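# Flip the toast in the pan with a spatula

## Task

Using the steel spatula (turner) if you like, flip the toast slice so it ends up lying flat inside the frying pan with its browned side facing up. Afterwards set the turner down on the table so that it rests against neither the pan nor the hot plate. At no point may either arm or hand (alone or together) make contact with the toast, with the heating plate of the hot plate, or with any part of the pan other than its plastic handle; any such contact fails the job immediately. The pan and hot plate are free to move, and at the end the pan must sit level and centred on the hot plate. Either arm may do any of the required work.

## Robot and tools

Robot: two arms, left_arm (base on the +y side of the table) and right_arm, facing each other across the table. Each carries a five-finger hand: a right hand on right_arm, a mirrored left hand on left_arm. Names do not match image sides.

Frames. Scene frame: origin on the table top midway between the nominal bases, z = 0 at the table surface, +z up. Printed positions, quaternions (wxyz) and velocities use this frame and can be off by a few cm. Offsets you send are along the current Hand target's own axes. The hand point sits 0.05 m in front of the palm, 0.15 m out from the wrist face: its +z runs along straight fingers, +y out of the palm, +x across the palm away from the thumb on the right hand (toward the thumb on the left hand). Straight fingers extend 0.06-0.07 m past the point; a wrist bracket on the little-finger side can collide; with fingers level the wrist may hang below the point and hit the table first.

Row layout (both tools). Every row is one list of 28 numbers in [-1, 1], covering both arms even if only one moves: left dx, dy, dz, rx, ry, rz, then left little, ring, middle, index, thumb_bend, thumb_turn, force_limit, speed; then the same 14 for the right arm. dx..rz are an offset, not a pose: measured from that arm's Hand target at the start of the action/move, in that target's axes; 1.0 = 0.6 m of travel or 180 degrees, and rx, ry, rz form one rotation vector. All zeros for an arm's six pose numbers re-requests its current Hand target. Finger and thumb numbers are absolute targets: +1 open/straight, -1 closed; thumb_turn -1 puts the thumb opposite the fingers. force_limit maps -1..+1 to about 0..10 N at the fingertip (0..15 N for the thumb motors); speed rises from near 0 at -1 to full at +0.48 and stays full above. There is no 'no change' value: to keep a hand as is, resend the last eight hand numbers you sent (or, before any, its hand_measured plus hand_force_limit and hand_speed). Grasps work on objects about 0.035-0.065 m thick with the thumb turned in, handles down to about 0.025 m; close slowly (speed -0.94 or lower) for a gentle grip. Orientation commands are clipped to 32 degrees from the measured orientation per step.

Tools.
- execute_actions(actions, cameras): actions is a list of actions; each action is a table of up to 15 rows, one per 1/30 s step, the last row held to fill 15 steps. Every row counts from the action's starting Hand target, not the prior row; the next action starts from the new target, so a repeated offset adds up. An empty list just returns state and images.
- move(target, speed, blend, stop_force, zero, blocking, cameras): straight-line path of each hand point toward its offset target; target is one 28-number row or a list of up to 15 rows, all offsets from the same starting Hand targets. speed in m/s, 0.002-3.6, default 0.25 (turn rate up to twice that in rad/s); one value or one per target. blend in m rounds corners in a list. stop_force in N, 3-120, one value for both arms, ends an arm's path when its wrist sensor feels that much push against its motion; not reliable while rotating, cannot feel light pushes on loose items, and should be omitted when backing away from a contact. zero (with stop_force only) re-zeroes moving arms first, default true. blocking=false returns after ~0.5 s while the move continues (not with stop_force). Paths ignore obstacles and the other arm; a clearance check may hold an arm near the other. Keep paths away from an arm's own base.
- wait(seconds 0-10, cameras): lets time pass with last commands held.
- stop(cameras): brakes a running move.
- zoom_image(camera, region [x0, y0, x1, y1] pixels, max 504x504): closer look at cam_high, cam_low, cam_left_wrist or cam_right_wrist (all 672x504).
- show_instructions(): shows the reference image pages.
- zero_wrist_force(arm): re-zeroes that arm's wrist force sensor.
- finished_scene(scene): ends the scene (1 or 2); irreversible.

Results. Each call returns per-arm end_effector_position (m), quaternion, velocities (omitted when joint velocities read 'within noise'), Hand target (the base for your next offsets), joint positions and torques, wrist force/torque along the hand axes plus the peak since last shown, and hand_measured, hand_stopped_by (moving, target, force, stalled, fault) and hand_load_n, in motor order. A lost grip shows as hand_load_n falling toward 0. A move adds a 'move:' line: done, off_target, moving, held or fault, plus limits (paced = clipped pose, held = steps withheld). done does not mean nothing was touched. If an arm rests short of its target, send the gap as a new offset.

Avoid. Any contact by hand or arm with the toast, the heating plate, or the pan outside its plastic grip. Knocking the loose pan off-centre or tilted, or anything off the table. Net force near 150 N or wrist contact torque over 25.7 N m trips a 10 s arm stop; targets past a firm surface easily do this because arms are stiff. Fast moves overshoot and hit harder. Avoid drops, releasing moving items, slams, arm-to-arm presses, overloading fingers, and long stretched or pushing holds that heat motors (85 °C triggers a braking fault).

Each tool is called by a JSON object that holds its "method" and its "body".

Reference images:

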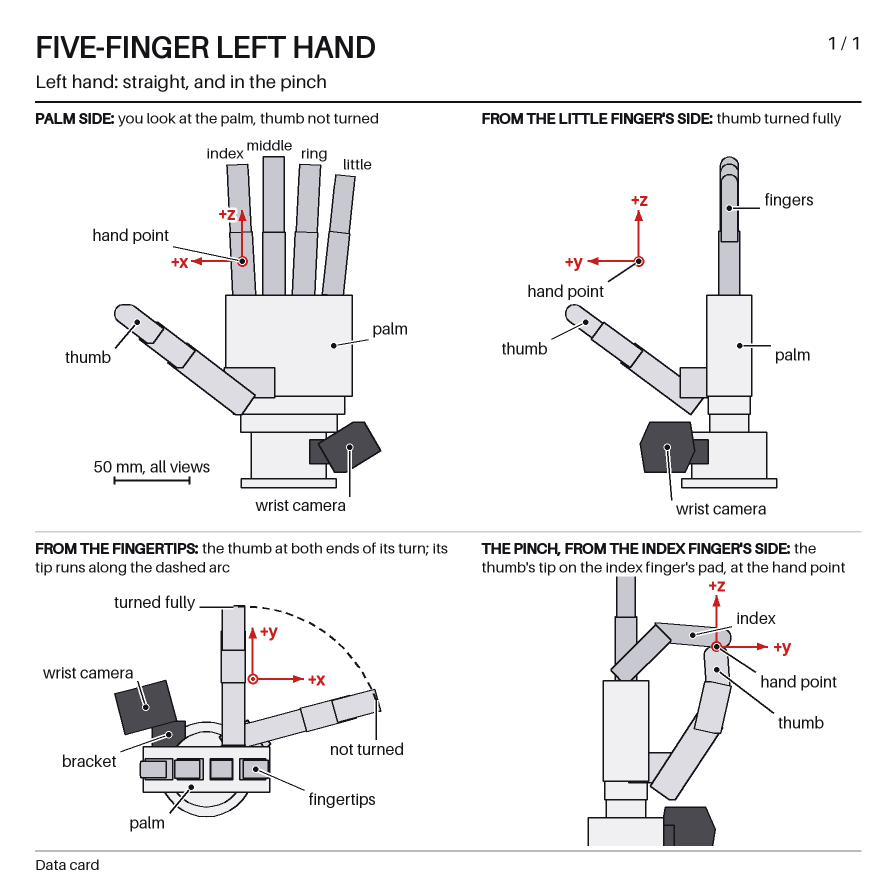

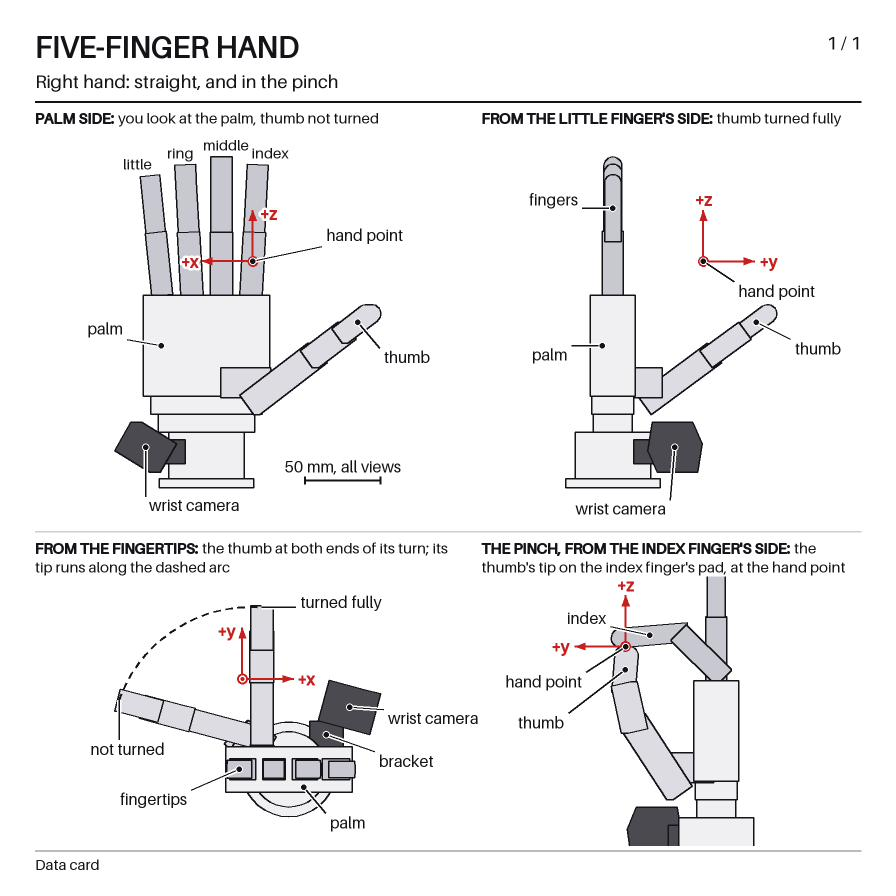

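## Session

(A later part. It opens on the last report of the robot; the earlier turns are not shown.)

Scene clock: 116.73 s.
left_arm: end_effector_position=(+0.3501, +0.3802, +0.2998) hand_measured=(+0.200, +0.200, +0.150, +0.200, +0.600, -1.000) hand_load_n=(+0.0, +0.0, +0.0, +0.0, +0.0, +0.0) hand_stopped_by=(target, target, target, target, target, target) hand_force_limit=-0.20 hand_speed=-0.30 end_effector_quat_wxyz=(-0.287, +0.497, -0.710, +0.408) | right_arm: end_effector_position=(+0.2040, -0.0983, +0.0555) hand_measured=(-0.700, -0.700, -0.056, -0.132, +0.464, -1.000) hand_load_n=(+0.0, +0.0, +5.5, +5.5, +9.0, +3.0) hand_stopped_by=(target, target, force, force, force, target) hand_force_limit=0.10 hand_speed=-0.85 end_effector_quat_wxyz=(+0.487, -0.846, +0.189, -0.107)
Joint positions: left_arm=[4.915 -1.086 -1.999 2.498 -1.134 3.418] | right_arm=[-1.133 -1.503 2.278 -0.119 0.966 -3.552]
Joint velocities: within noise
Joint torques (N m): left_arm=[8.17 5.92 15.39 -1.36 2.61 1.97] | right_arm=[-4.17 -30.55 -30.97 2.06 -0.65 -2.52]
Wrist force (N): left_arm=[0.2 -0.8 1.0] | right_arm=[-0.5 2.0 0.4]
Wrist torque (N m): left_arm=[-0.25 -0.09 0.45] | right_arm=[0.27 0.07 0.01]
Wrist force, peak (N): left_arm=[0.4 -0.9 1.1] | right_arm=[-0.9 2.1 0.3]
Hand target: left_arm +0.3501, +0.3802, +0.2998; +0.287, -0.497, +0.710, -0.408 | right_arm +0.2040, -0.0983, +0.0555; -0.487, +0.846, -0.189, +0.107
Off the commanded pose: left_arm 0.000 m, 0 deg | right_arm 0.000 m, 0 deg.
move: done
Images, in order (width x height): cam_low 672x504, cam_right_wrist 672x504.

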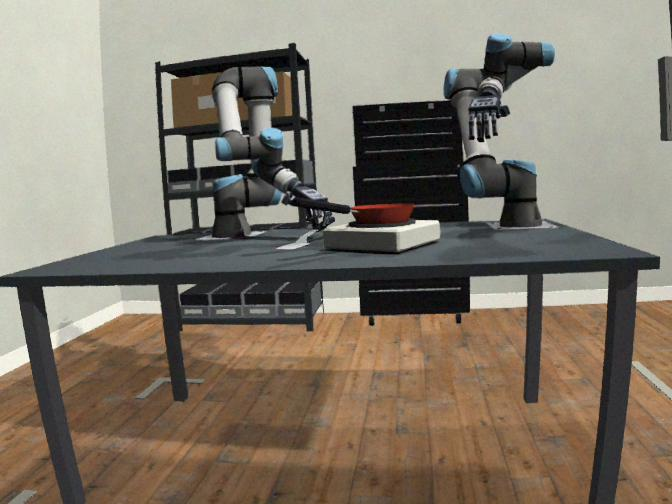

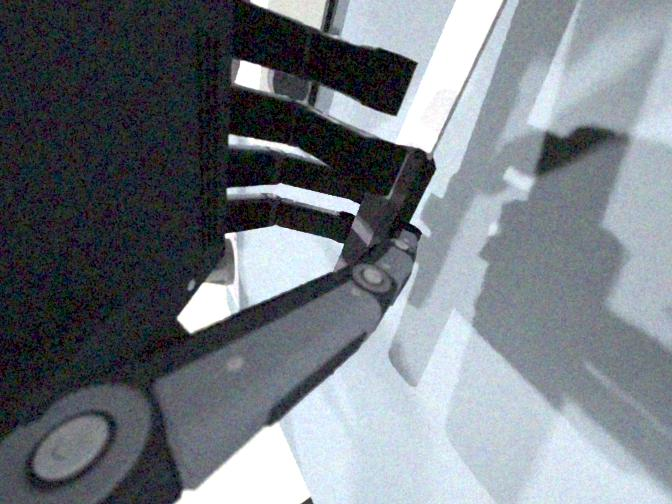

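{"method": "move", "body": {"target": [[0,0,0,0,0,0,0.2,0.2,0.15,0.2,0.6,-1,-0.2,-0.3,-0.088,-0.1467,0.0372,0,0.149,0.0861,-0.7,-0.7,-0.4,-0.45,-0.1,-1,0.1,-0.85],[0,0,0,0,0,0,0.2,0.2,0.15,0.2,0.6,-1,-0.2,-0.3,-0.2088,-0.2543,0.2238,0,0.2983,0.1722,-0.7,-0.7,-0.4,-0.45,-0.1,-1,0.1,-0.85]], "speed": 0.12}}

{"method": "zoom_image", "body": {"camera": "cam_high", "region": [220, 210, 440, 370]}}

{"method": "zoom_image", "body": {"camera": "cam_low", "region": [200, 130, 400, 270]}}

Scene clock: 134.53 s.
left_arm: end_effector_position=(+0.3501, +0.3802, +0.2998) hand_measured=(+0.200, +0.200, +0.150, +0.200, +0.600, -1.000) hand_load_n=(+0.0, +0.0, +0.0, +0.0, +0.0, +0.0) hand_stopped_by=(target, target, target, target, target, target) hand_force_limit=-0.20 hand_speed=-0.30 end_effector_quat_wxyz=(-0.287, +0.497, -0.710, +0.408) | right_arm: end_effector_position=(+0.1724, +0.1292, +0.1203) hand_measured=(-0.700, -0.700, -0.056, -0.132, +0.464, -1.000) hand_load_n=(+0.0, +0.0, +1.0, +6.0, +7.5, -2.5) hand_stopped_by=(target, target, force, force, force, target) hand_force_limit=0.10 hand_speed=-0.85 end_effector_quat_wxyz=(+0.361, -0.629, +0.597, -0.344)
Joint positions: left_arm=[4.915 -1.086 -1.999 2.498 -1.134 3.418] | right_arm=[-0.219 -0.805 1.133 0.784 2.547 -2.109]
Joint velocities: within noise
Joint torques (N m): left_arm=[7.28 5.22 18.27 -1.13 2.48 1.92] | right_arm=[9.3 -37.53 -35.05 3.93 3.21 2.66]
Wrist force (N): left_arm=[0.4 -0.8 0.8] | right_arm=[-0.3 1.5 0.2]
Wrist torque (N m): left_arm=[-0.26 -0.12 0.46] | right_arm=[0.33 0.05 -0.06]
Wrist force, peak (N): left_arm=[0.2 -0.7 1.3] | right_arm=[-0.6 2.4 0.4]
Hand target: left_arm +0.3501, +0.3802, +0.2998; +0.287, -0.497, +0.710, -0.408 | right_arm +0.1723, +0.1293, +0.1203; -0.361, +0.629, -0.597, +0.344
Off the commanded pose: left_arm 0.000 m, 0 deg | right_arm 0.000 m, 0 deg.
move: done

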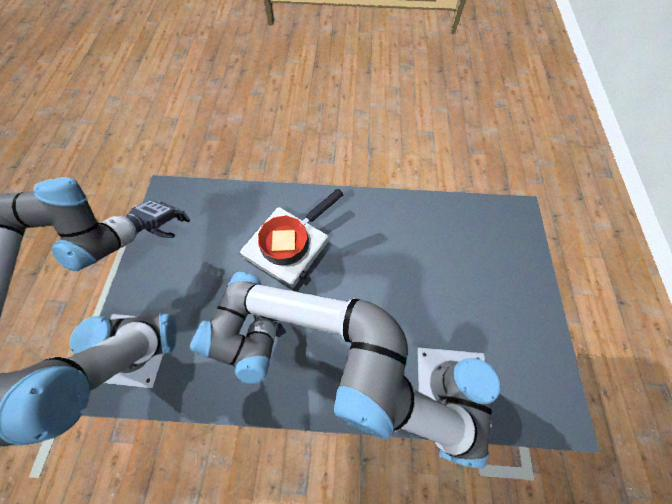

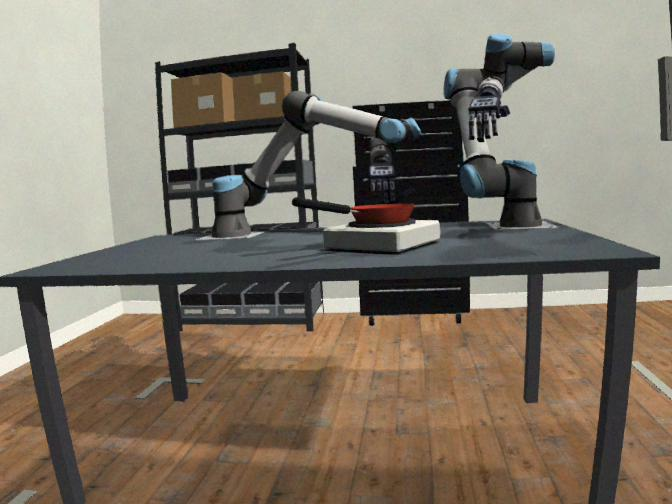

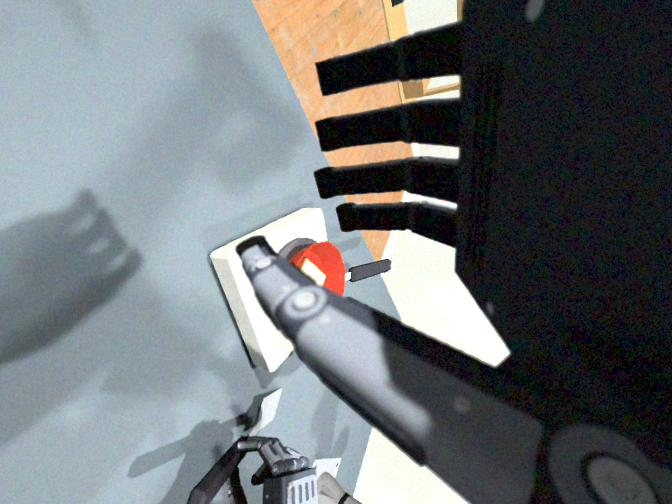

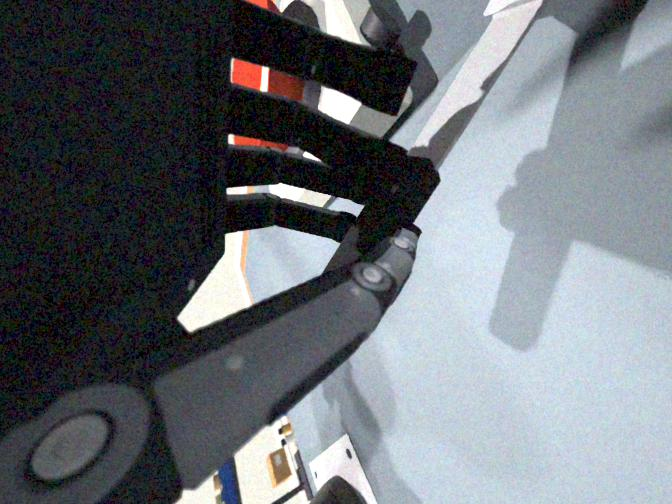

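Scaled by 2.291.

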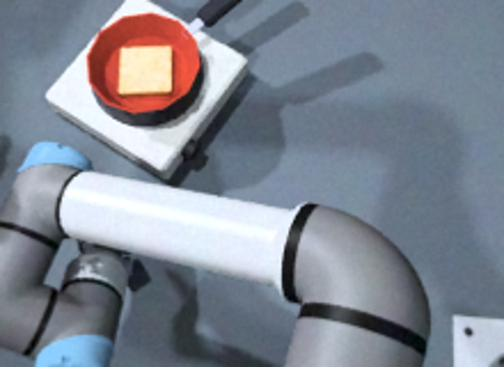

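Scaled by 2.520.

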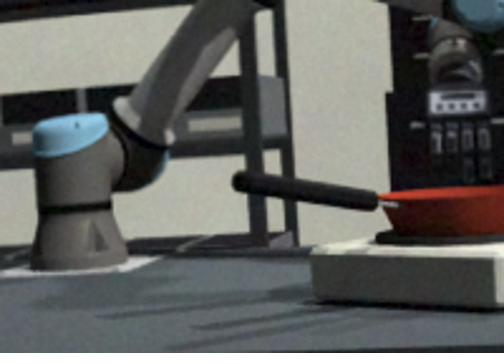

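{"method": "move", "body": {"target": [0,0,0,0,0,0,0.2,0.2,0.15,0.2,0.6,-1,-0.2,-0.3,0,0.1342,0.0775,0,0,0,-0.7,-0.7,-0.4,-0.45,-0.1,-1,0.1,-0.85], "speed": 0.05, "stop_force": 4}}

Scene clock: 142.20 s.
left_arm: end_effector_position=(+0.3501, +0.3802, +0.2998) hand_measured=(+0.200, +0.200, +0.150, +0.200, +0.600, -1.000) hand_load_n=(+0.0, +0.0, +0.0, +0.0, +0.0, +0.0) hand_stopped_by=(target, target, target, target, target, target) hand_force_limit=-0.20 hand_speed=-0.30 end_effector_quat_wxyz=(-0.287, +0.497, -0.710, +0.408) | right_arm: end_effector_position=(+0.1721, +0.1291, +0.0368) hand_measured=(-0.700, -0.700, -0.056, -0.132, +0.460, -1.000) hand_load_n=(+0.0, -0.5, +0.5, +0.0, +0.0, +0.0) hand_stopped_by=(target, target, force, force, force, target) hand_force_limit=0.10 hand_speed=-0.85 end_effector_quat_wxyz=(+0.361, -0.629, +0.597, -0.344)
Joint positions: left_arm=[4.915 -1.086 -1.999 2.498 -1.134 3.418] | right_arm=[-0.219 -0.72 1.208 0.625 2.547 -2.108]
Joint velocities: within noise
Joint torques (N m): left_arm=[7.05 3.95 16.65 -0.71 2.29 1.85] | right_arm=[6.94 -63.42 -31.29 3.37 3.16 -2.03]
Wrist force (N): left_arm=[0.1 -0.5 0.7] | right_arm=[-0.5 1.1 -0.5]
Wrist torque (N m): left_arm=[-0.20 -0.09 0.44] | right_arm=[0.36 0.09 -0.07]
Wrist force, peak (N): left_arm=[0.5 -1.1 1.0] | right_arm=[-1.6 -22.8 -7.8]
Hand target: left_arm +0.3501, +0.3802, +0.2998; +0.287, -0.497, +0.710, -0.408 | right_arm +0.1721, +0.1291, +0.0368; -0.361, +0.629, -0.597, +0.344 (not the last commanded pose)
Off the commanded pose: left_arm 0.000 m, 0 deg | right_arm 0.009 m, 0 deg.
move: contact (right_arm)

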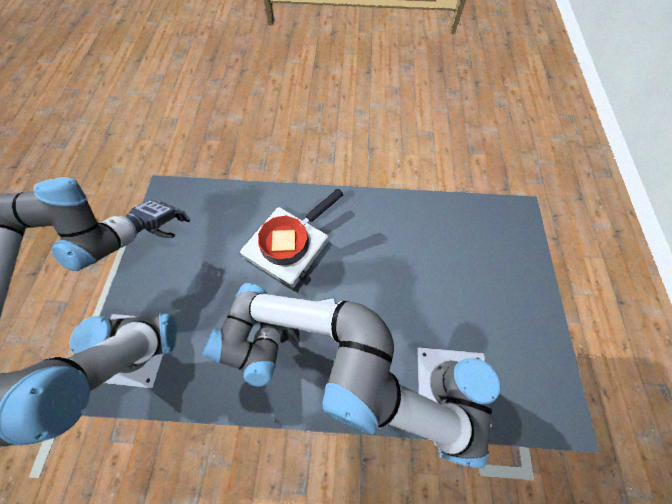

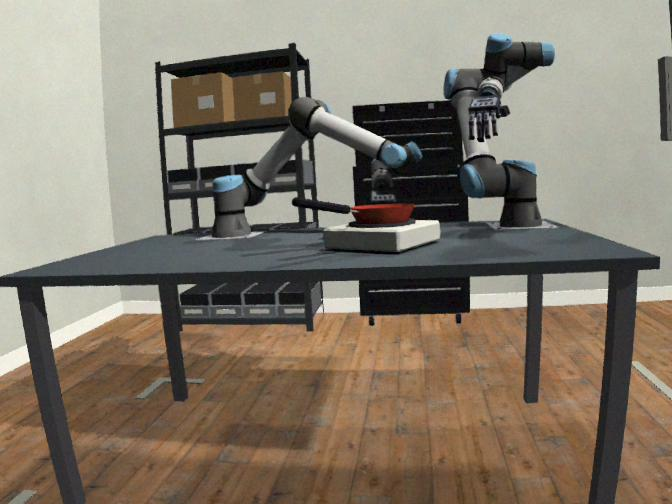

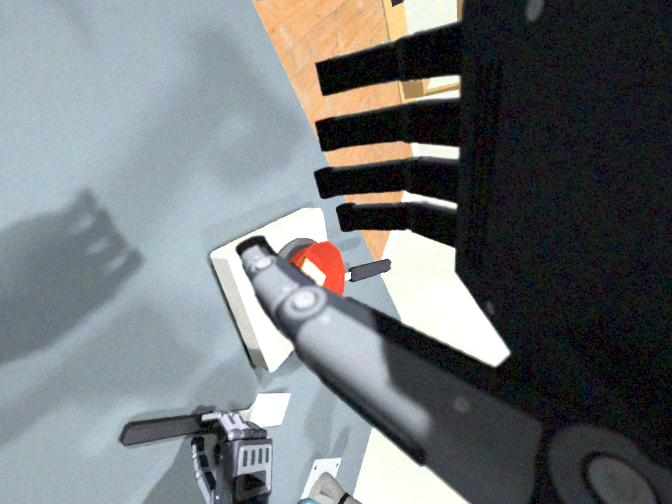

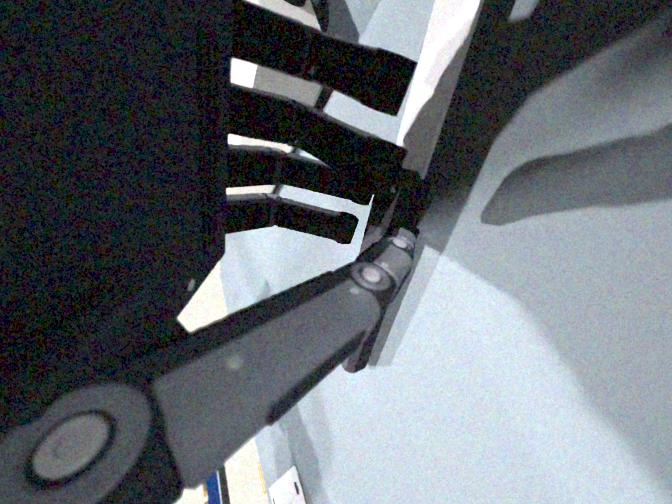

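{"method": "move", "body": {"target": [[0,0,0,0,0,0,0.2,0.2,0.15,0.2,0.6,-1,-0.2,-0.3,0,0,0,0,0,0,-0.7,-0.7,0.15,0.2,0.6,-1,0.1,-0.5]], "speed": 0.05, "cameras": []}}

{"method": "move", "body": {"target": [[0,0,0,0,0,0,0.2,0.2,0.15,0.2,0.6,-1,-0.2,-0.3,0,-0.187,-0.108,0,0,0,-0.7,-0.7,0.15,0.2,0.6,-1,0.1,-0.5]], "speed": 0.1}}

Scene clock: 147.07 s.
left_arm: end_effector_position=(+0.3501, +0.3802, +0.2998) hand_measured=(+0.200, +0.200, +0.150, +0.200, +0.600, -1.000) hand_load_n=(+0.0, +0.0, +0.0, +0.0, +0.0, +0.0) hand_stopped_by=(target, target, target, target, target, target) hand_force_limit=-0.20 hand_speed=-0.30 end_effector_quat_wxyz=(-0.287, +0.497, -0.710, +0.408) | right_arm: end_effector_position=(+0.1721, +0.1291, +0.0368) hand_measured=(-0.700, -0.700, +0.150, +0.200, +0.600, -1.000) hand_load_n=(+0.0, +0.0, +0.0, +0.0, +0.0, +0.0) hand_stopped_by=(target, target, target, target, target, target) hand_force_limit=0.10 hand_speed=-0.50 end_effector_quat_wxyz=(+0.361, -0.629, +0.597, -0.344)
Joint positions: left_arm=[4.915 -1.086 -1.999 2.498 -1.134 3.418] | right_arm=[-0.219 -0.72 1.208 0.625 2.547 -2.108]
Joint velocities: within noise
Joint torques (N m): left_arm=[6.27 4.7 18.1 -0.68 2.4 1.77] | right_arm=[0.21 -63.68 -28.98 3.06 2.93 -2.85]
Wrist force (N): left_arm=[0.3 -0.6 1.1] | right_arm=[-0.2 1.0 -0.3]
Wrist torque (N m): left_arm=[-0.24 -0.11 0.45] | right_arm=[0.31 0.05 -0.05]
Wrist force, peak (N): left_arm=[0.5 -0.8 1.2] | right_arm=[-0.4 1.0 -0.9]
Hand target: left_arm +0.3501, +0.3802, +0.2998; +0.287, -0.497, +0.710, -0.408 | right_arm +0.1721, +0.1291, +0.0368; -0.361, +0.629, -0.597, +0.344
Off the commanded pose: left_arm 0.000 m, 0 deg | right_arm 0.000 m, 0 deg.
move: done
No camera images: "cameras" was empty.

Scene clock: 148.93 s.
left_arm: end_effector_position=(+0.3501, +0.3802, +0.2998) hand_measured=(+0.200, +0.200, +0.150, +0.200, +0.600, -1.000) hand_load_n=(+0.0, +0.0, +0.0, +0.0, +0.0, +0.0) hand_stopped_by=(target, target, target, target, target, target) hand_force_limit=-0.20 hand_speed=-0.30 end_effector_quat_wxyz=(-0.287, +0.497, -0.710, +0.408) | right_arm: end_effector_position=(+0.1725, +0.1292, +0.1663) hand_measured=(-0.700, -0.700, +0.150, +0.200, +0.600, -1.000) hand_load_n=(-0.5, +0.0, +0.0, +0.0, +0.0, +0.0) hand_stopped_by=(target, target, target, target, target, target) hand_force_limit=0.10 hand_speed=-0.50 end_effector_quat_wxyz=(+0.361, -0.629, +0.597, -0.344)
Joint positions: left_arm=[4.915 -1.086 -1.999 2.498 -1.134 3.418] | right_arm=[-0.219 -0.838 1.07 0.881 2.547 -2.109]
Joint velocities: within noise
Joint torques (N m): left_arm=[6.02 4.31 18.78 -0.55 2.28 1.84] | right_arm=[-2.6 -62.09 -34.73 3.73 3.03 2.33]
Wrist force (N): left_arm=[0.4 -1.0 0.9] | right_arm=[-0.2 1.0 -0.4]
Wrist torque (N m): left_arm=[-0.29 -0.12 0.47] | right_arm=[0.33 0.07 -0.05]
Wrist force, peak (N): left_arm=[0.2 -0.9 1.3] | right_arm=[-0.5 1.6 -0.3]
Hand target: left_arm +0.3501, +0.3802, +0.2998; +0.287, -0.497, +0.710, -0.408 | right_arm +0.1724, +0.1293, +0.1664; -0.361, +0.629, -0.597, +0.344
Off the commanded pose: left_arm 0.000 m, 0 deg | right_arm 0.000 m, 0 deg.
move: done

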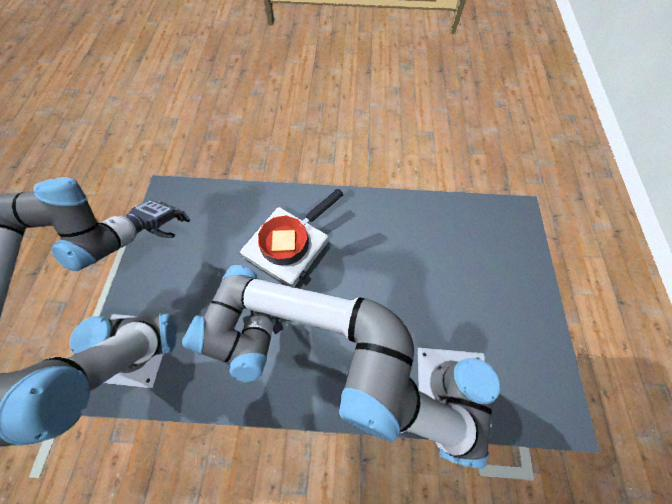

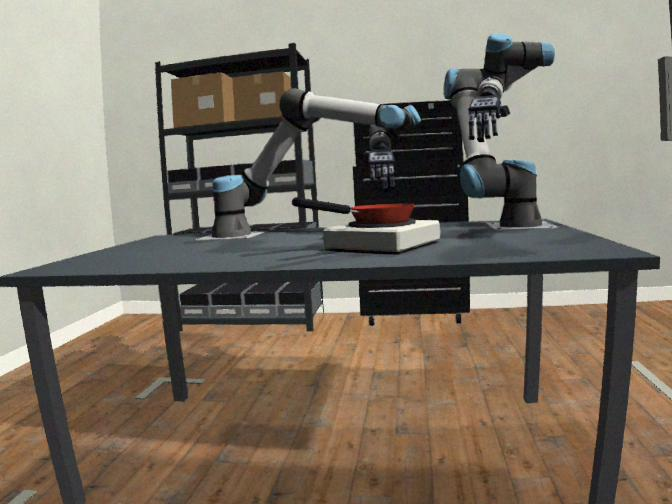

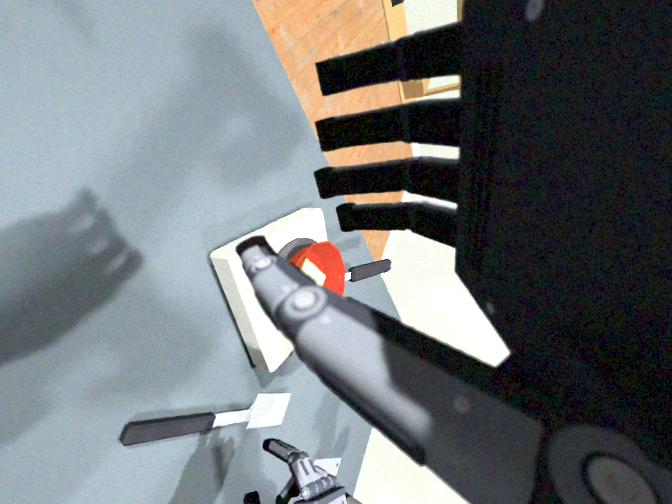

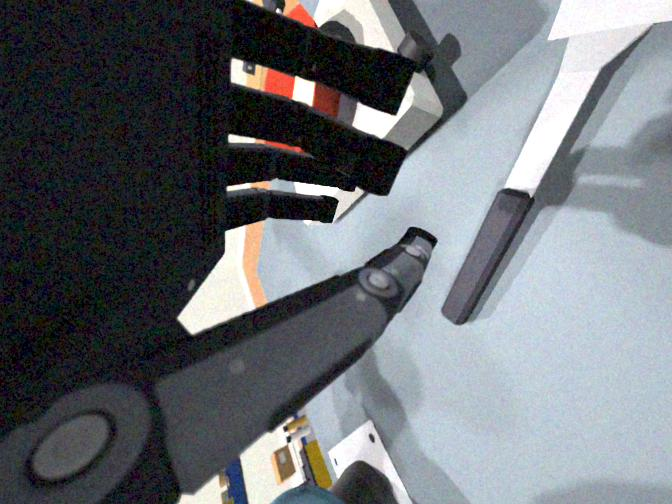

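{"method": "move", "body": {"target": [[0,0,0,0,0,0,0.2,0.2,0.15,0.2,0.6,-1,-0.2,-0.3,0.251,-0.1277,-0.0455,0,-0.1491,-0.0861,0.2,0.2,0.15,0.2,0.6,-1,0.1,-0.3],[0.3,0.12,0.0,0,-0.08,-0.045,0.2,0.2,0.15,0.2,0.6,-1,-0.2,-0.3,0.5013,-0.1895,-0.0718,0,-0.2983,-0.1722,0.2,0.2,0.15,0.2,0.6,-1,0.1,-0.3]], "speed": 0.15}}

Scene clock: 162.87 s.
left_arm: end_effector_position=(+0.2548, +0.2234, +0.2372) hand_measured=(+0.200, +0.200, +0.150, +0.200, +0.600, -1.000) hand_load_n=(-0.5, +0.0, +0.0, +0.0, +0.0, +0.0) hand_stopped_by=(target, target, target, target, target, target) hand_force_limit=-0.20 hand_speed=-0.30 end_effector_quat_wxyz=(-0.344, +0.593, -0.632, +0.362) | right_arm: end_effector_position=(+0.2076, -0.1699, +0.2867) hand_measured=(+0.200, +0.200, +0.150, +0.200, +0.600, -1.000) hand_load_n=(+0.0, +0.0, +0.0, +0.0, +0.0, +0.0) hand_stopped_by=(target, target, target, target, target, target) hand_force_limit=0.10 hand_speed=-0.30 end_effector_quat_wxyz=(+0.487, -0.846, +0.189, -0.107)
Joint positions: left_arm=[3.746 -1.529 -1.874 2.621 -2.351 2.538] | right_arm=[-1.454 -1.87 1.969 0.754 0.73 -3.846]
Joint velocities: within noise
Joint torques (N m): left_arm=[-7.83 8.25 33.93 -3.47 -3.48 -2.66] | right_arm=[-11.46 5.91 -6.33 2.75 -2.43 -2.67]
Wrist force (N): left_arm=[0.4 -0.8 0.8] | right_arm=[-0.7 1.1 -0.6]
Wrist torque (N m): left_arm=[-0.22 -0.14 0.46] | right_arm=[0.33 0.12 -0.07]
Wrist force, peak (N): left_arm=[0.0 -1.3 1.0] | right_arm=[-0.9 1.2 -0.7]
Hand target: left_arm +0.2548, +0.2234, +0.2372; -0.344, +0.593, -0.632, +0.362 | right_arm +0.2076, -0.1700, +0.2867; -0.487, +0.846, -0.189, +0.107
Off the commanded pose: left_arm 0.000 m, 0 deg | right_arm 0.000 m, 0 deg.
move: done

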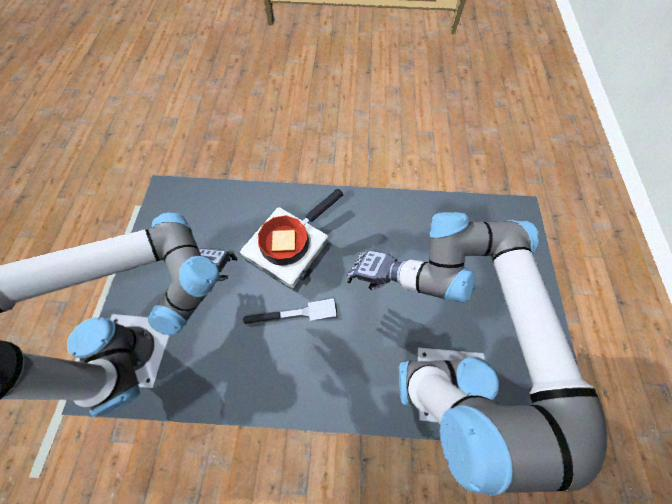

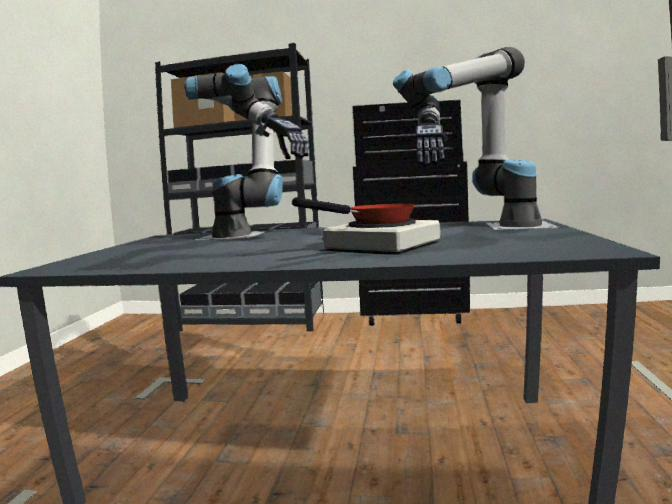

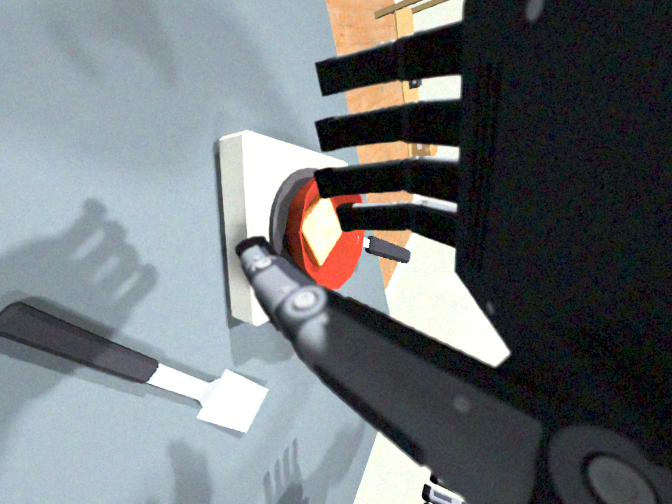

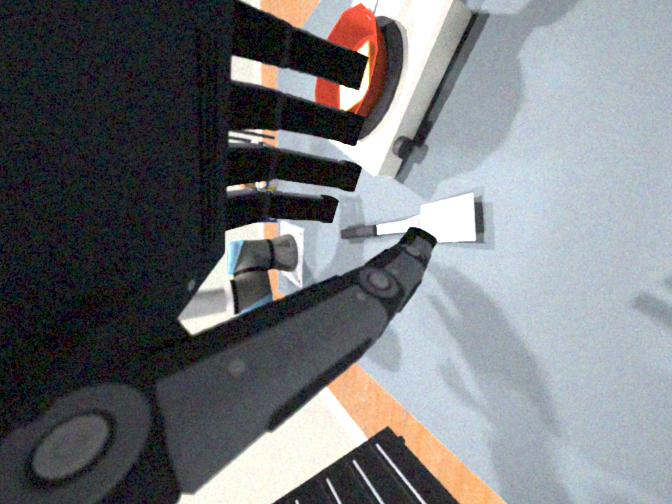

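{"method": "move", "body": {"target": [[0.1547,0.1622,-0.0577,0,-0.0597,-0.0344,0.2,0.2,0.15,0.2,0.6,-1,-0.2,-0.3,0.035,0.0625,-0.158,0,0,0,0.2,0.2,0.15,0.2,0.6,-1,0.1,-0.3]], "speed": 0.12, "cameras": ["cam_high","cam_left_wrist"]}}

Scene clock: 172.40 s.
left_arm: end_effector_position=(+0.1707, +0.1358, +0.1698) hand_measured=(+0.200, +0.200, +0.150, +0.200, +0.600, -1.000) hand_load_n=(+0.0, +0.0, +0.0, +0.0, +0.0, +0.0) hand_stopped_by=(target, target, target, target, target, target) hand_force_limit=-0.20 hand_speed=-0.30 end_effector_quat_wxyz=(-0.382, +0.658, -0.564, +0.323) | right_arm: end_effector_position=(+0.1840, -0.2701, +0.3019) hand_measured=(+0.200, +0.200, +0.150, +0.200, +0.600, -1.000) hand_load_n=(+0.0, +0.0, +0.0, +0.0, +0.0, +0.0) hand_stopped_by=(target, target, target, target, target, target) hand_force_limit=0.10 hand_speed=-0.30 end_effector_quat_wxyz=(+0.487, -0.846, +0.189, -0.107)
Joint positions: left_arm=[3.381 -2.019 -1.632 2.15 -2.616 1.658] | right_arm=[-2.203 -2.052 2.295 1.683 0.566 -5.124]
Joint velocities: within noise
Joint torques (N m): left_arm=[-7.22 23.8 30.29 -4.89 -4.17 -2.81] | right_arm=[-10.89 -9.97 -4.41 4.23 0.95 -3.17]
Wrist force (N): left_arm=[0.5 -0.9 0.6] | right_arm=[-0.5 0.9 -0.5]
Wrist torque (N m): left_arm=[-0.24 -0.15 0.49] | right_arm=[0.27 0.09 -0.06]
Wrist force, peak (N): left_arm=[1.2 -0.8 1.2] | right_arm=[-0.7 1.2 -0.2]
Hand target: left_arm +0.1707, +0.1358, +0.1698; -0.382, +0.658, -0.564, +0.323 | right_arm +0.1840, -0.2702, +0.3019; -0.487, +0.846, -0.189, +0.107
Off the commanded pose: left_arm 0.000 m, 0 deg | right_arm 0.000 m, 0 deg.
move: done
Images, in order (width x height): cam_high 672x504, cam_left_wrist 672x504.

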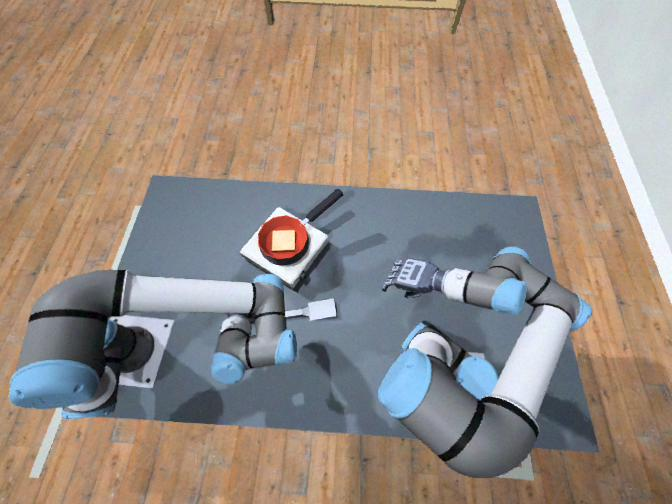

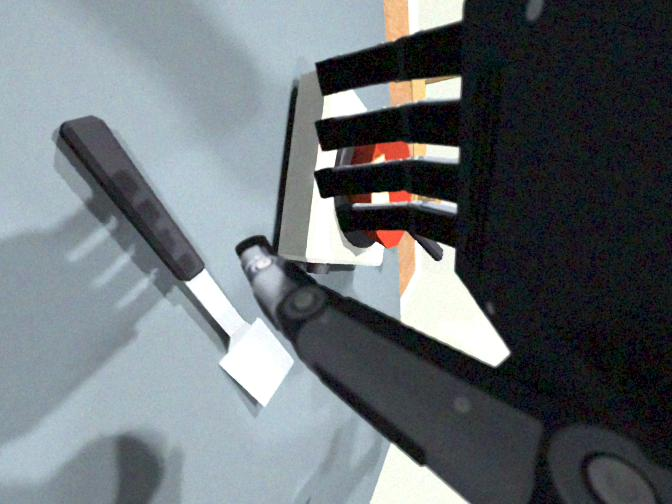

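{"method": "move", "body": {"target": [[0.0342,0.153,0.0685,0,-0.0115,-0.0067,-0.7,-0.7,0.15,0.2,0.6,-1,-0.2,0,0,0,0,0,0,0,0.2,0.2,0.15,0.2,0.6,-1,0.1,-0.3]], "speed": 0.08, "cameras": ["cam_high","cam_left_wrist"]}}

Scene clock: 180.20 s.
left_arm: end_effector_position=(+0.1636, +0.1145, +0.0697) hand_measured=(-0.700, -0.700, +0.150, +0.200, +0.600, -1.000) hand_load_n=(+0.0, +0.0, +0.0, +0.0, +0.0, +0.0) hand_stopped_by=(target, target, target, target, target, target) hand_force_limit=-0.20 hand_speed=0.00 end_effector_quat_wxyz=(-0.388, +0.669, -0.550, +0.315) | right_arm: end_effector_position=(+0.1840, -0.2702, +0.3019) hand_measured=(+0.200, +0.200, +0.150, +0.200, +0.600, -1.000) hand_load_n=(+0.0, +0.0, +0.0, +0.0, +0.0, +0.0) hand_stopped_by=(target, target, target, target, target, target) hand_force_limit=0.10 hand_speed=-0.30 end_effector_quat_wxyz=(+0.487, -0.846, +0.189, -0.107)
Joint positions: left_arm=[3.353 -2.231 -1.622 2.232 -2.617 1.519] | right_arm=[-2.206 -2.053 2.296 1.686 0.566 -5.129]
Joint velocities: within noise
Joint torques (N m): left_arm=[-7.22 29.5 27.59 0.14 1.4 -2.85] | right_arm=[-11.1 -9.91 -4.71 4.22 0.98 -2.94]
Wrist force (N): left_arm=[0.9 -0.4 0.8] | right_arm=[-0.7 0.9 -0.2]
Wrist torque (N m): left_arm=[-0.15 -0.18 0.51] | right_arm=[0.26 0.12 -0.07]
Wrist force, peak (N): left_arm=[0.6 -0.9 1.1] | right_arm=[-0.7 1.0 -0.3]
Hand target: left_arm +0.1636, +0.1145, +0.0697; -0.388, +0.669, -0.550, +0.315 | right_arm +0.1840, -0.2702, +0.3019; -0.487, +0.846, -0.189, +0.107
Off the commanded pose: left_arm 0.000 m, 0 deg | right_arm 0.000 m, 0 deg.
move: done
Images, in order (width x height): cam_high 672x504, cam_left_wrist 672x504.

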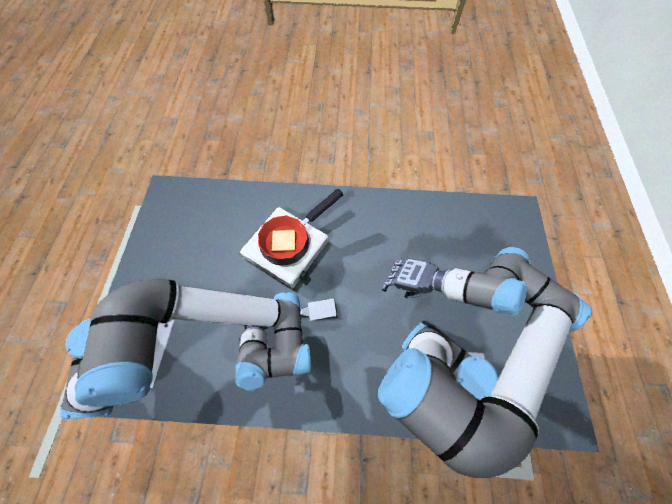

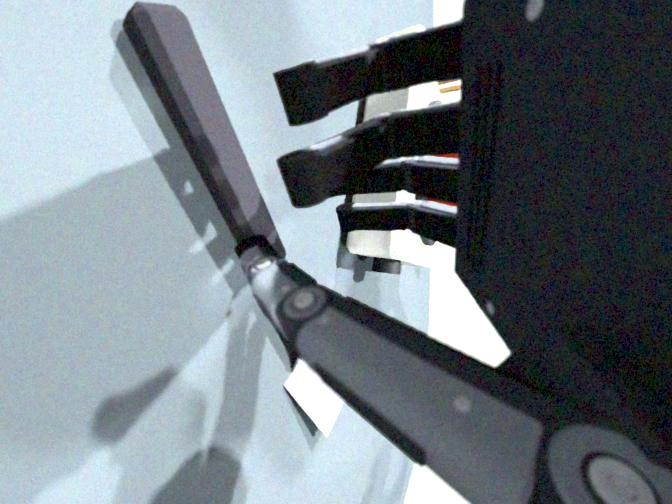

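{"method": "move", "body": {"target": [[-0.01,0.0652,0.0338,0,0,0,-0.7,-0.7,0.15,0.2,0.6,-1,-0.2,0,0,0,0,0,0,0,0.2,0.2,0.15,0.2,0.6,-1,0.1,-0.3]], "speed": 0.05, "stop_force": 4, "cameras": ["cam_left_wrist"]}}

{"method": "move", "body": {"target": [[0,0,0,0,0,0,-0.45,-0.5,-0.3,-0.35,0.0,-1,0.0,-0.85,0,0,0,0,0,0,0.2,0.2,0.15,0.2,0.6,-1,0.1,-0.3]], "speed": 0.05, "cameras": ["cam_left_wrist"]}}

Scene clock: 186.37 s.
left_arm: end_effector_position=(+0.1604, +0.1202, +0.0257) hand_measured=(-0.700, -0.700, +0.150, +0.200, +0.600, -1.000) hand_load_n=(+0.0, +0.0, +0.0, +0.0, +0.0, +0.0) hand_stopped_by=(target, target, target, target, target, target) hand_force_limit=-0.20 hand_speed=0.00 end_effector_quat_wxyz=(-0.388, +0.669, -0.550, +0.315) | right_arm: end_effector_position=(+0.1840, -0.2702, +0.3019) hand_measured=(+0.200, +0.200, +0.150, +0.200, +0.600, -1.000) hand_load_n=(+0.0, +0.0, +0.0, +0.0, +0.0, +0.0) hand_stopped_by=(target, target, target, target, target, target) hand_force_limit=0.10 hand_speed=-0.30 end_effector_quat_wxyz=(+0.487, -0.846, +0.189, -0.107)
Joint positions: left_arm=[3.348 -2.295 -1.656 2.321 -2.617 1.51] | right_arm=[-2.206 -2.053 2.296 1.686 0.566 -5.129]
Joint velocities: within noise
Joint torques (N m): left_arm=[-7.5 30.38 -1.77 0.22 0.83 -2.18] | right_arm=[-10.98 -10.01 -8.1 4.21 0.8 -2.86]
Wrist force (N): left_arm=[0.7 -0.6 0.9] | right_arm=[-0.4 0.5 -0.3]
Wrist torque (N m): left_arm=[-0.19 -0.15 0.52] | right_arm=[0.21 0.08 -0.06]
Wrist force, peak (N): left_arm=[0.9 -0.7 0.9] | right_arm=[-0.7 1.0 -0.5]
Hand target: left_arm +0.1604, +0.1202, +0.0257; -0.388, +0.669, -0.550, +0.315 | right_arm +0.1840, -0.2702, +0.3019; -0.487, +0.846, -0.189, +0.107
Off the commanded pose: left_arm 0.000 m, 0 deg | right_arm 0.000 m, 0 deg.
move: done
Images, in order (width x height): cam_left_wrist 672x504.

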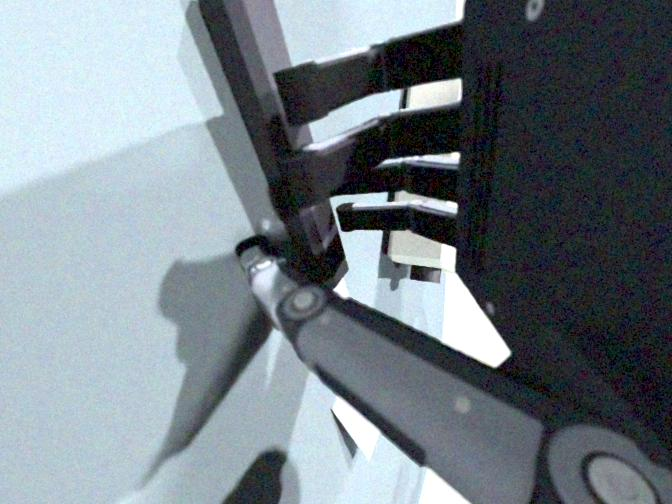

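Scene clock: 187.37 s.
left_arm: end_effector_position=(+0.1604, +0.1202, +0.0257) hand_measured=(-0.450, -0.500, -0.096, -0.104, +0.476, -1.000) hand_load_n=(+0.0, +0.0, +5.5, +6.0, +11.0, +0.5) hand_stopped_by=(target, target, force, force, force, target) hand_force_limit=0.00 hand_speed=-0.85 end_effector_quat_wxyz=(-0.388, +0.669, -0.550, +0.315) | right_arm: end_effector_position=(+0.1840, -0.2702, +0.3019) hand_measured=(+0.200, +0.200, +0.150, +0.200, +0.600, -1.000) hand_load_n=(+0.0, +0.0, +0.0, +0.0, +0.0, +0.0) hand_stopped_by=(target, target, target, target, target, target) hand_force_limit=0.10 hand_speed=-0.30 end_effector_quat_wxyz=(+0.487, -0.846, +0.189, -0.107)
Joint positions: left_arm=[3.348 -2.295 -1.656 2.321 -2.617 1.51] | right_arm=[-2.206 -2.053 2.296 1.686 0.566 -5.129]
Joint velocities: within noise
Joint torques (N m): left_arm=[-7.47 31.55 -0.2 -0.16 -0.27 -0.91] | right_arm=[-10.91 -9.95 -8.66 4.13 0.84 -2.9]
Wrist force (N): left_arm=[1.3 -1.0 -0.1] | right_arm=[-0.5 0.8 -0.3]
Wrist torque (N m): left_arm=[-0.23 -0.29 0.50] | right_arm=[0.25 0.09 -0.06]
Wrist force, peak (N): left_arm=[0.6 -1.5 1.0] | right_arm=[-0.7 0.9 -0.4]
Hand target: left_arm +0.1604, +0.1202, +0.0257; -0.388, +0.669, -0.550, +0.315 | right_arm +0.1840, -0.2702, +0.3019; -0.487, +0.846, -0.189, +0.107
Off the commanded pose: left_arm 0.000 m, 0 deg | right_arm 0.000 m, 0 deg.
move: done
Images, in order (width x height): cam_left_wrist 672x504.

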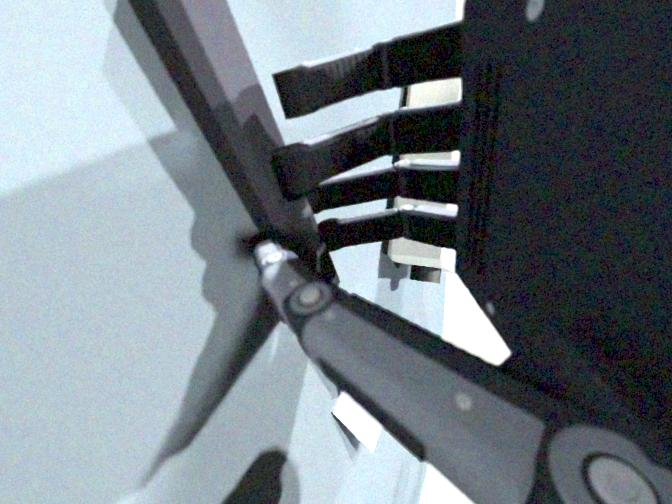

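{"method": "move", "body": {"target": [[0,-0.0433,-0.025,0,0,0,-0.45,-0.5,-0.3,-0.35,0.0,-1,0.0,-0.85,0,0,0,0,0,0,0.2,0.2,0.15,0.2,0.6,-1,0.1,-0.3],[0,-0.0433,-0.025,0,0.1058,0.0611,-0.45,-0.5,-0.3,-0.35,0.0,-1,0.0,-0.85,0,0,0,0,0,0,0.2,0.2,0.15,0.2,0.6,-1,0.1,-0.3]], "speed": 0.08}}

Scene clock: 202.23 s.
left_arm: end_effector_position=(+0.1604, +0.1201, +0.0557) hand_measured=(-0.450, -0.500, -0.096, -0.104, +0.476, -1.000) hand_load_n=(-2.5, +0.0, +8.0, +0.0, +10.0, -0.5) hand_stopped_by=(target, target, force, force, force, target) hand_force_limit=0.00 hand_speed=-0.85 end_effector_quat_wxyz=(-0.321, +0.553, -0.668, +0.382) | right_arm: end_effector_position=(+0.1840, -0.2702, +0.3019) hand_measured=(+0.200, +0.200, +0.150, +0.200, +0.600, -1.000) hand_load_n=(+0.0, +0.0, +0.0, +0.0, +0.0, +0.0) hand_stopped_by=(target, target, target, target, target, target) hand_force_limit=0.10 hand_speed=-0.30 end_effector_quat_wxyz=(+0.487, -0.846, +0.189, -0.107)
Joint positions: left_arm=[3.409 -1.978 -1.898 2.907 -2.487 2.291] | right_arm=[-2.206 -2.053 2.296 1.686 0.566 -5.129]
Joint velocities: within noise
Joint torques (N m): left_arm=[8.13 36.05 1.52 0.72 1.21 2.25] | right_arm=[-10.33 -9.79 -11.77 4.04 0.67 -2.79]
Wrist force (N): left_arm=[0.6 0.9 1.6] | right_arm=[-0.5 0.7 -0.1]
Wrist torque (N m): left_arm=[-0.17 -0.24 0.60] | right_arm=[0.24 0.10 -0.06]
Wrist force, peak (N): left_arm=[0.8 0.8 2.1] | right_arm=[-0.7 1.0 -0.3]
Hand target: left_arm +0.1604, +0.1201, +0.0557; +0.321, -0.553, +0.668, -0.382 | right_arm +0.1840, -0.2702, +0.3019; -0.487, +0.846, -0.189, +0.107
Off the commanded pose: left_arm 0.000 m, 0 deg | right_arm 0.000 m, 0 deg.
move: done

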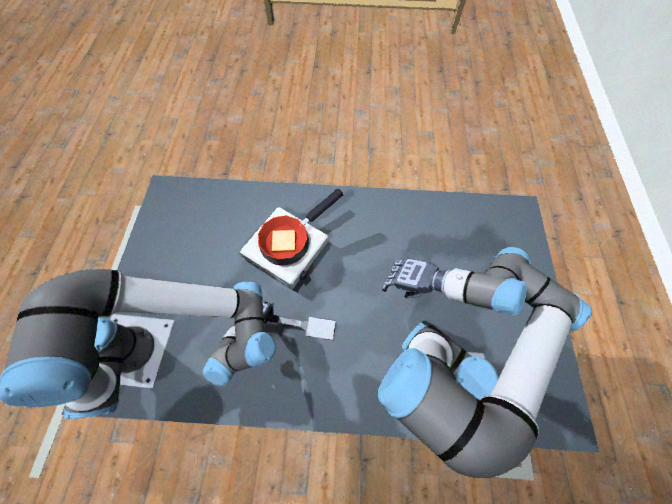

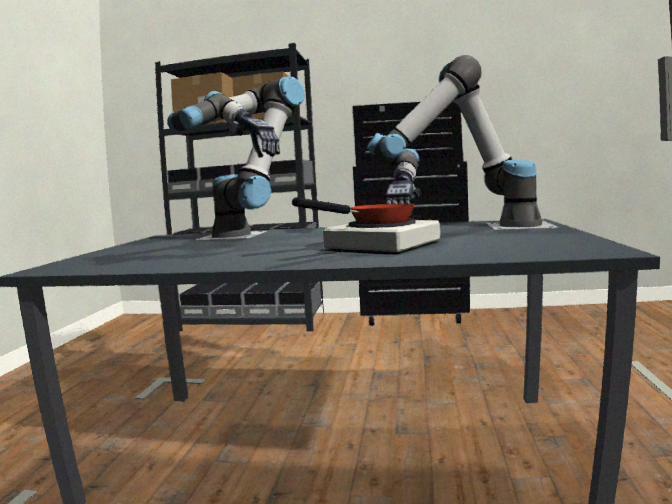

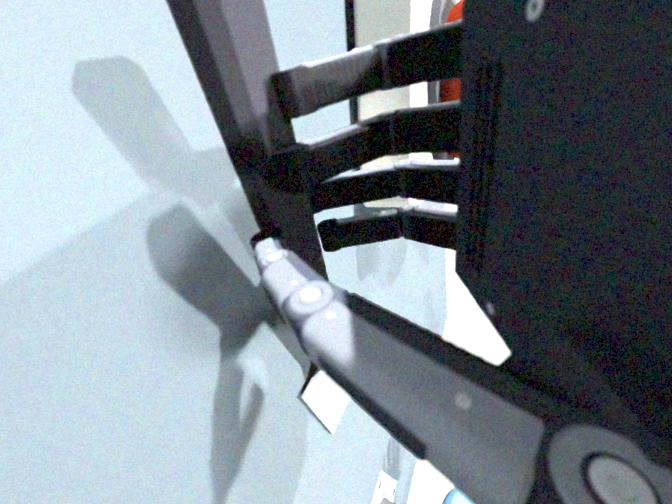

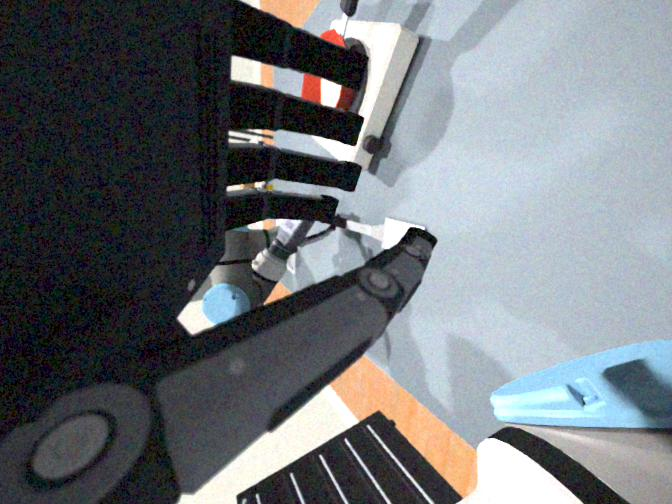

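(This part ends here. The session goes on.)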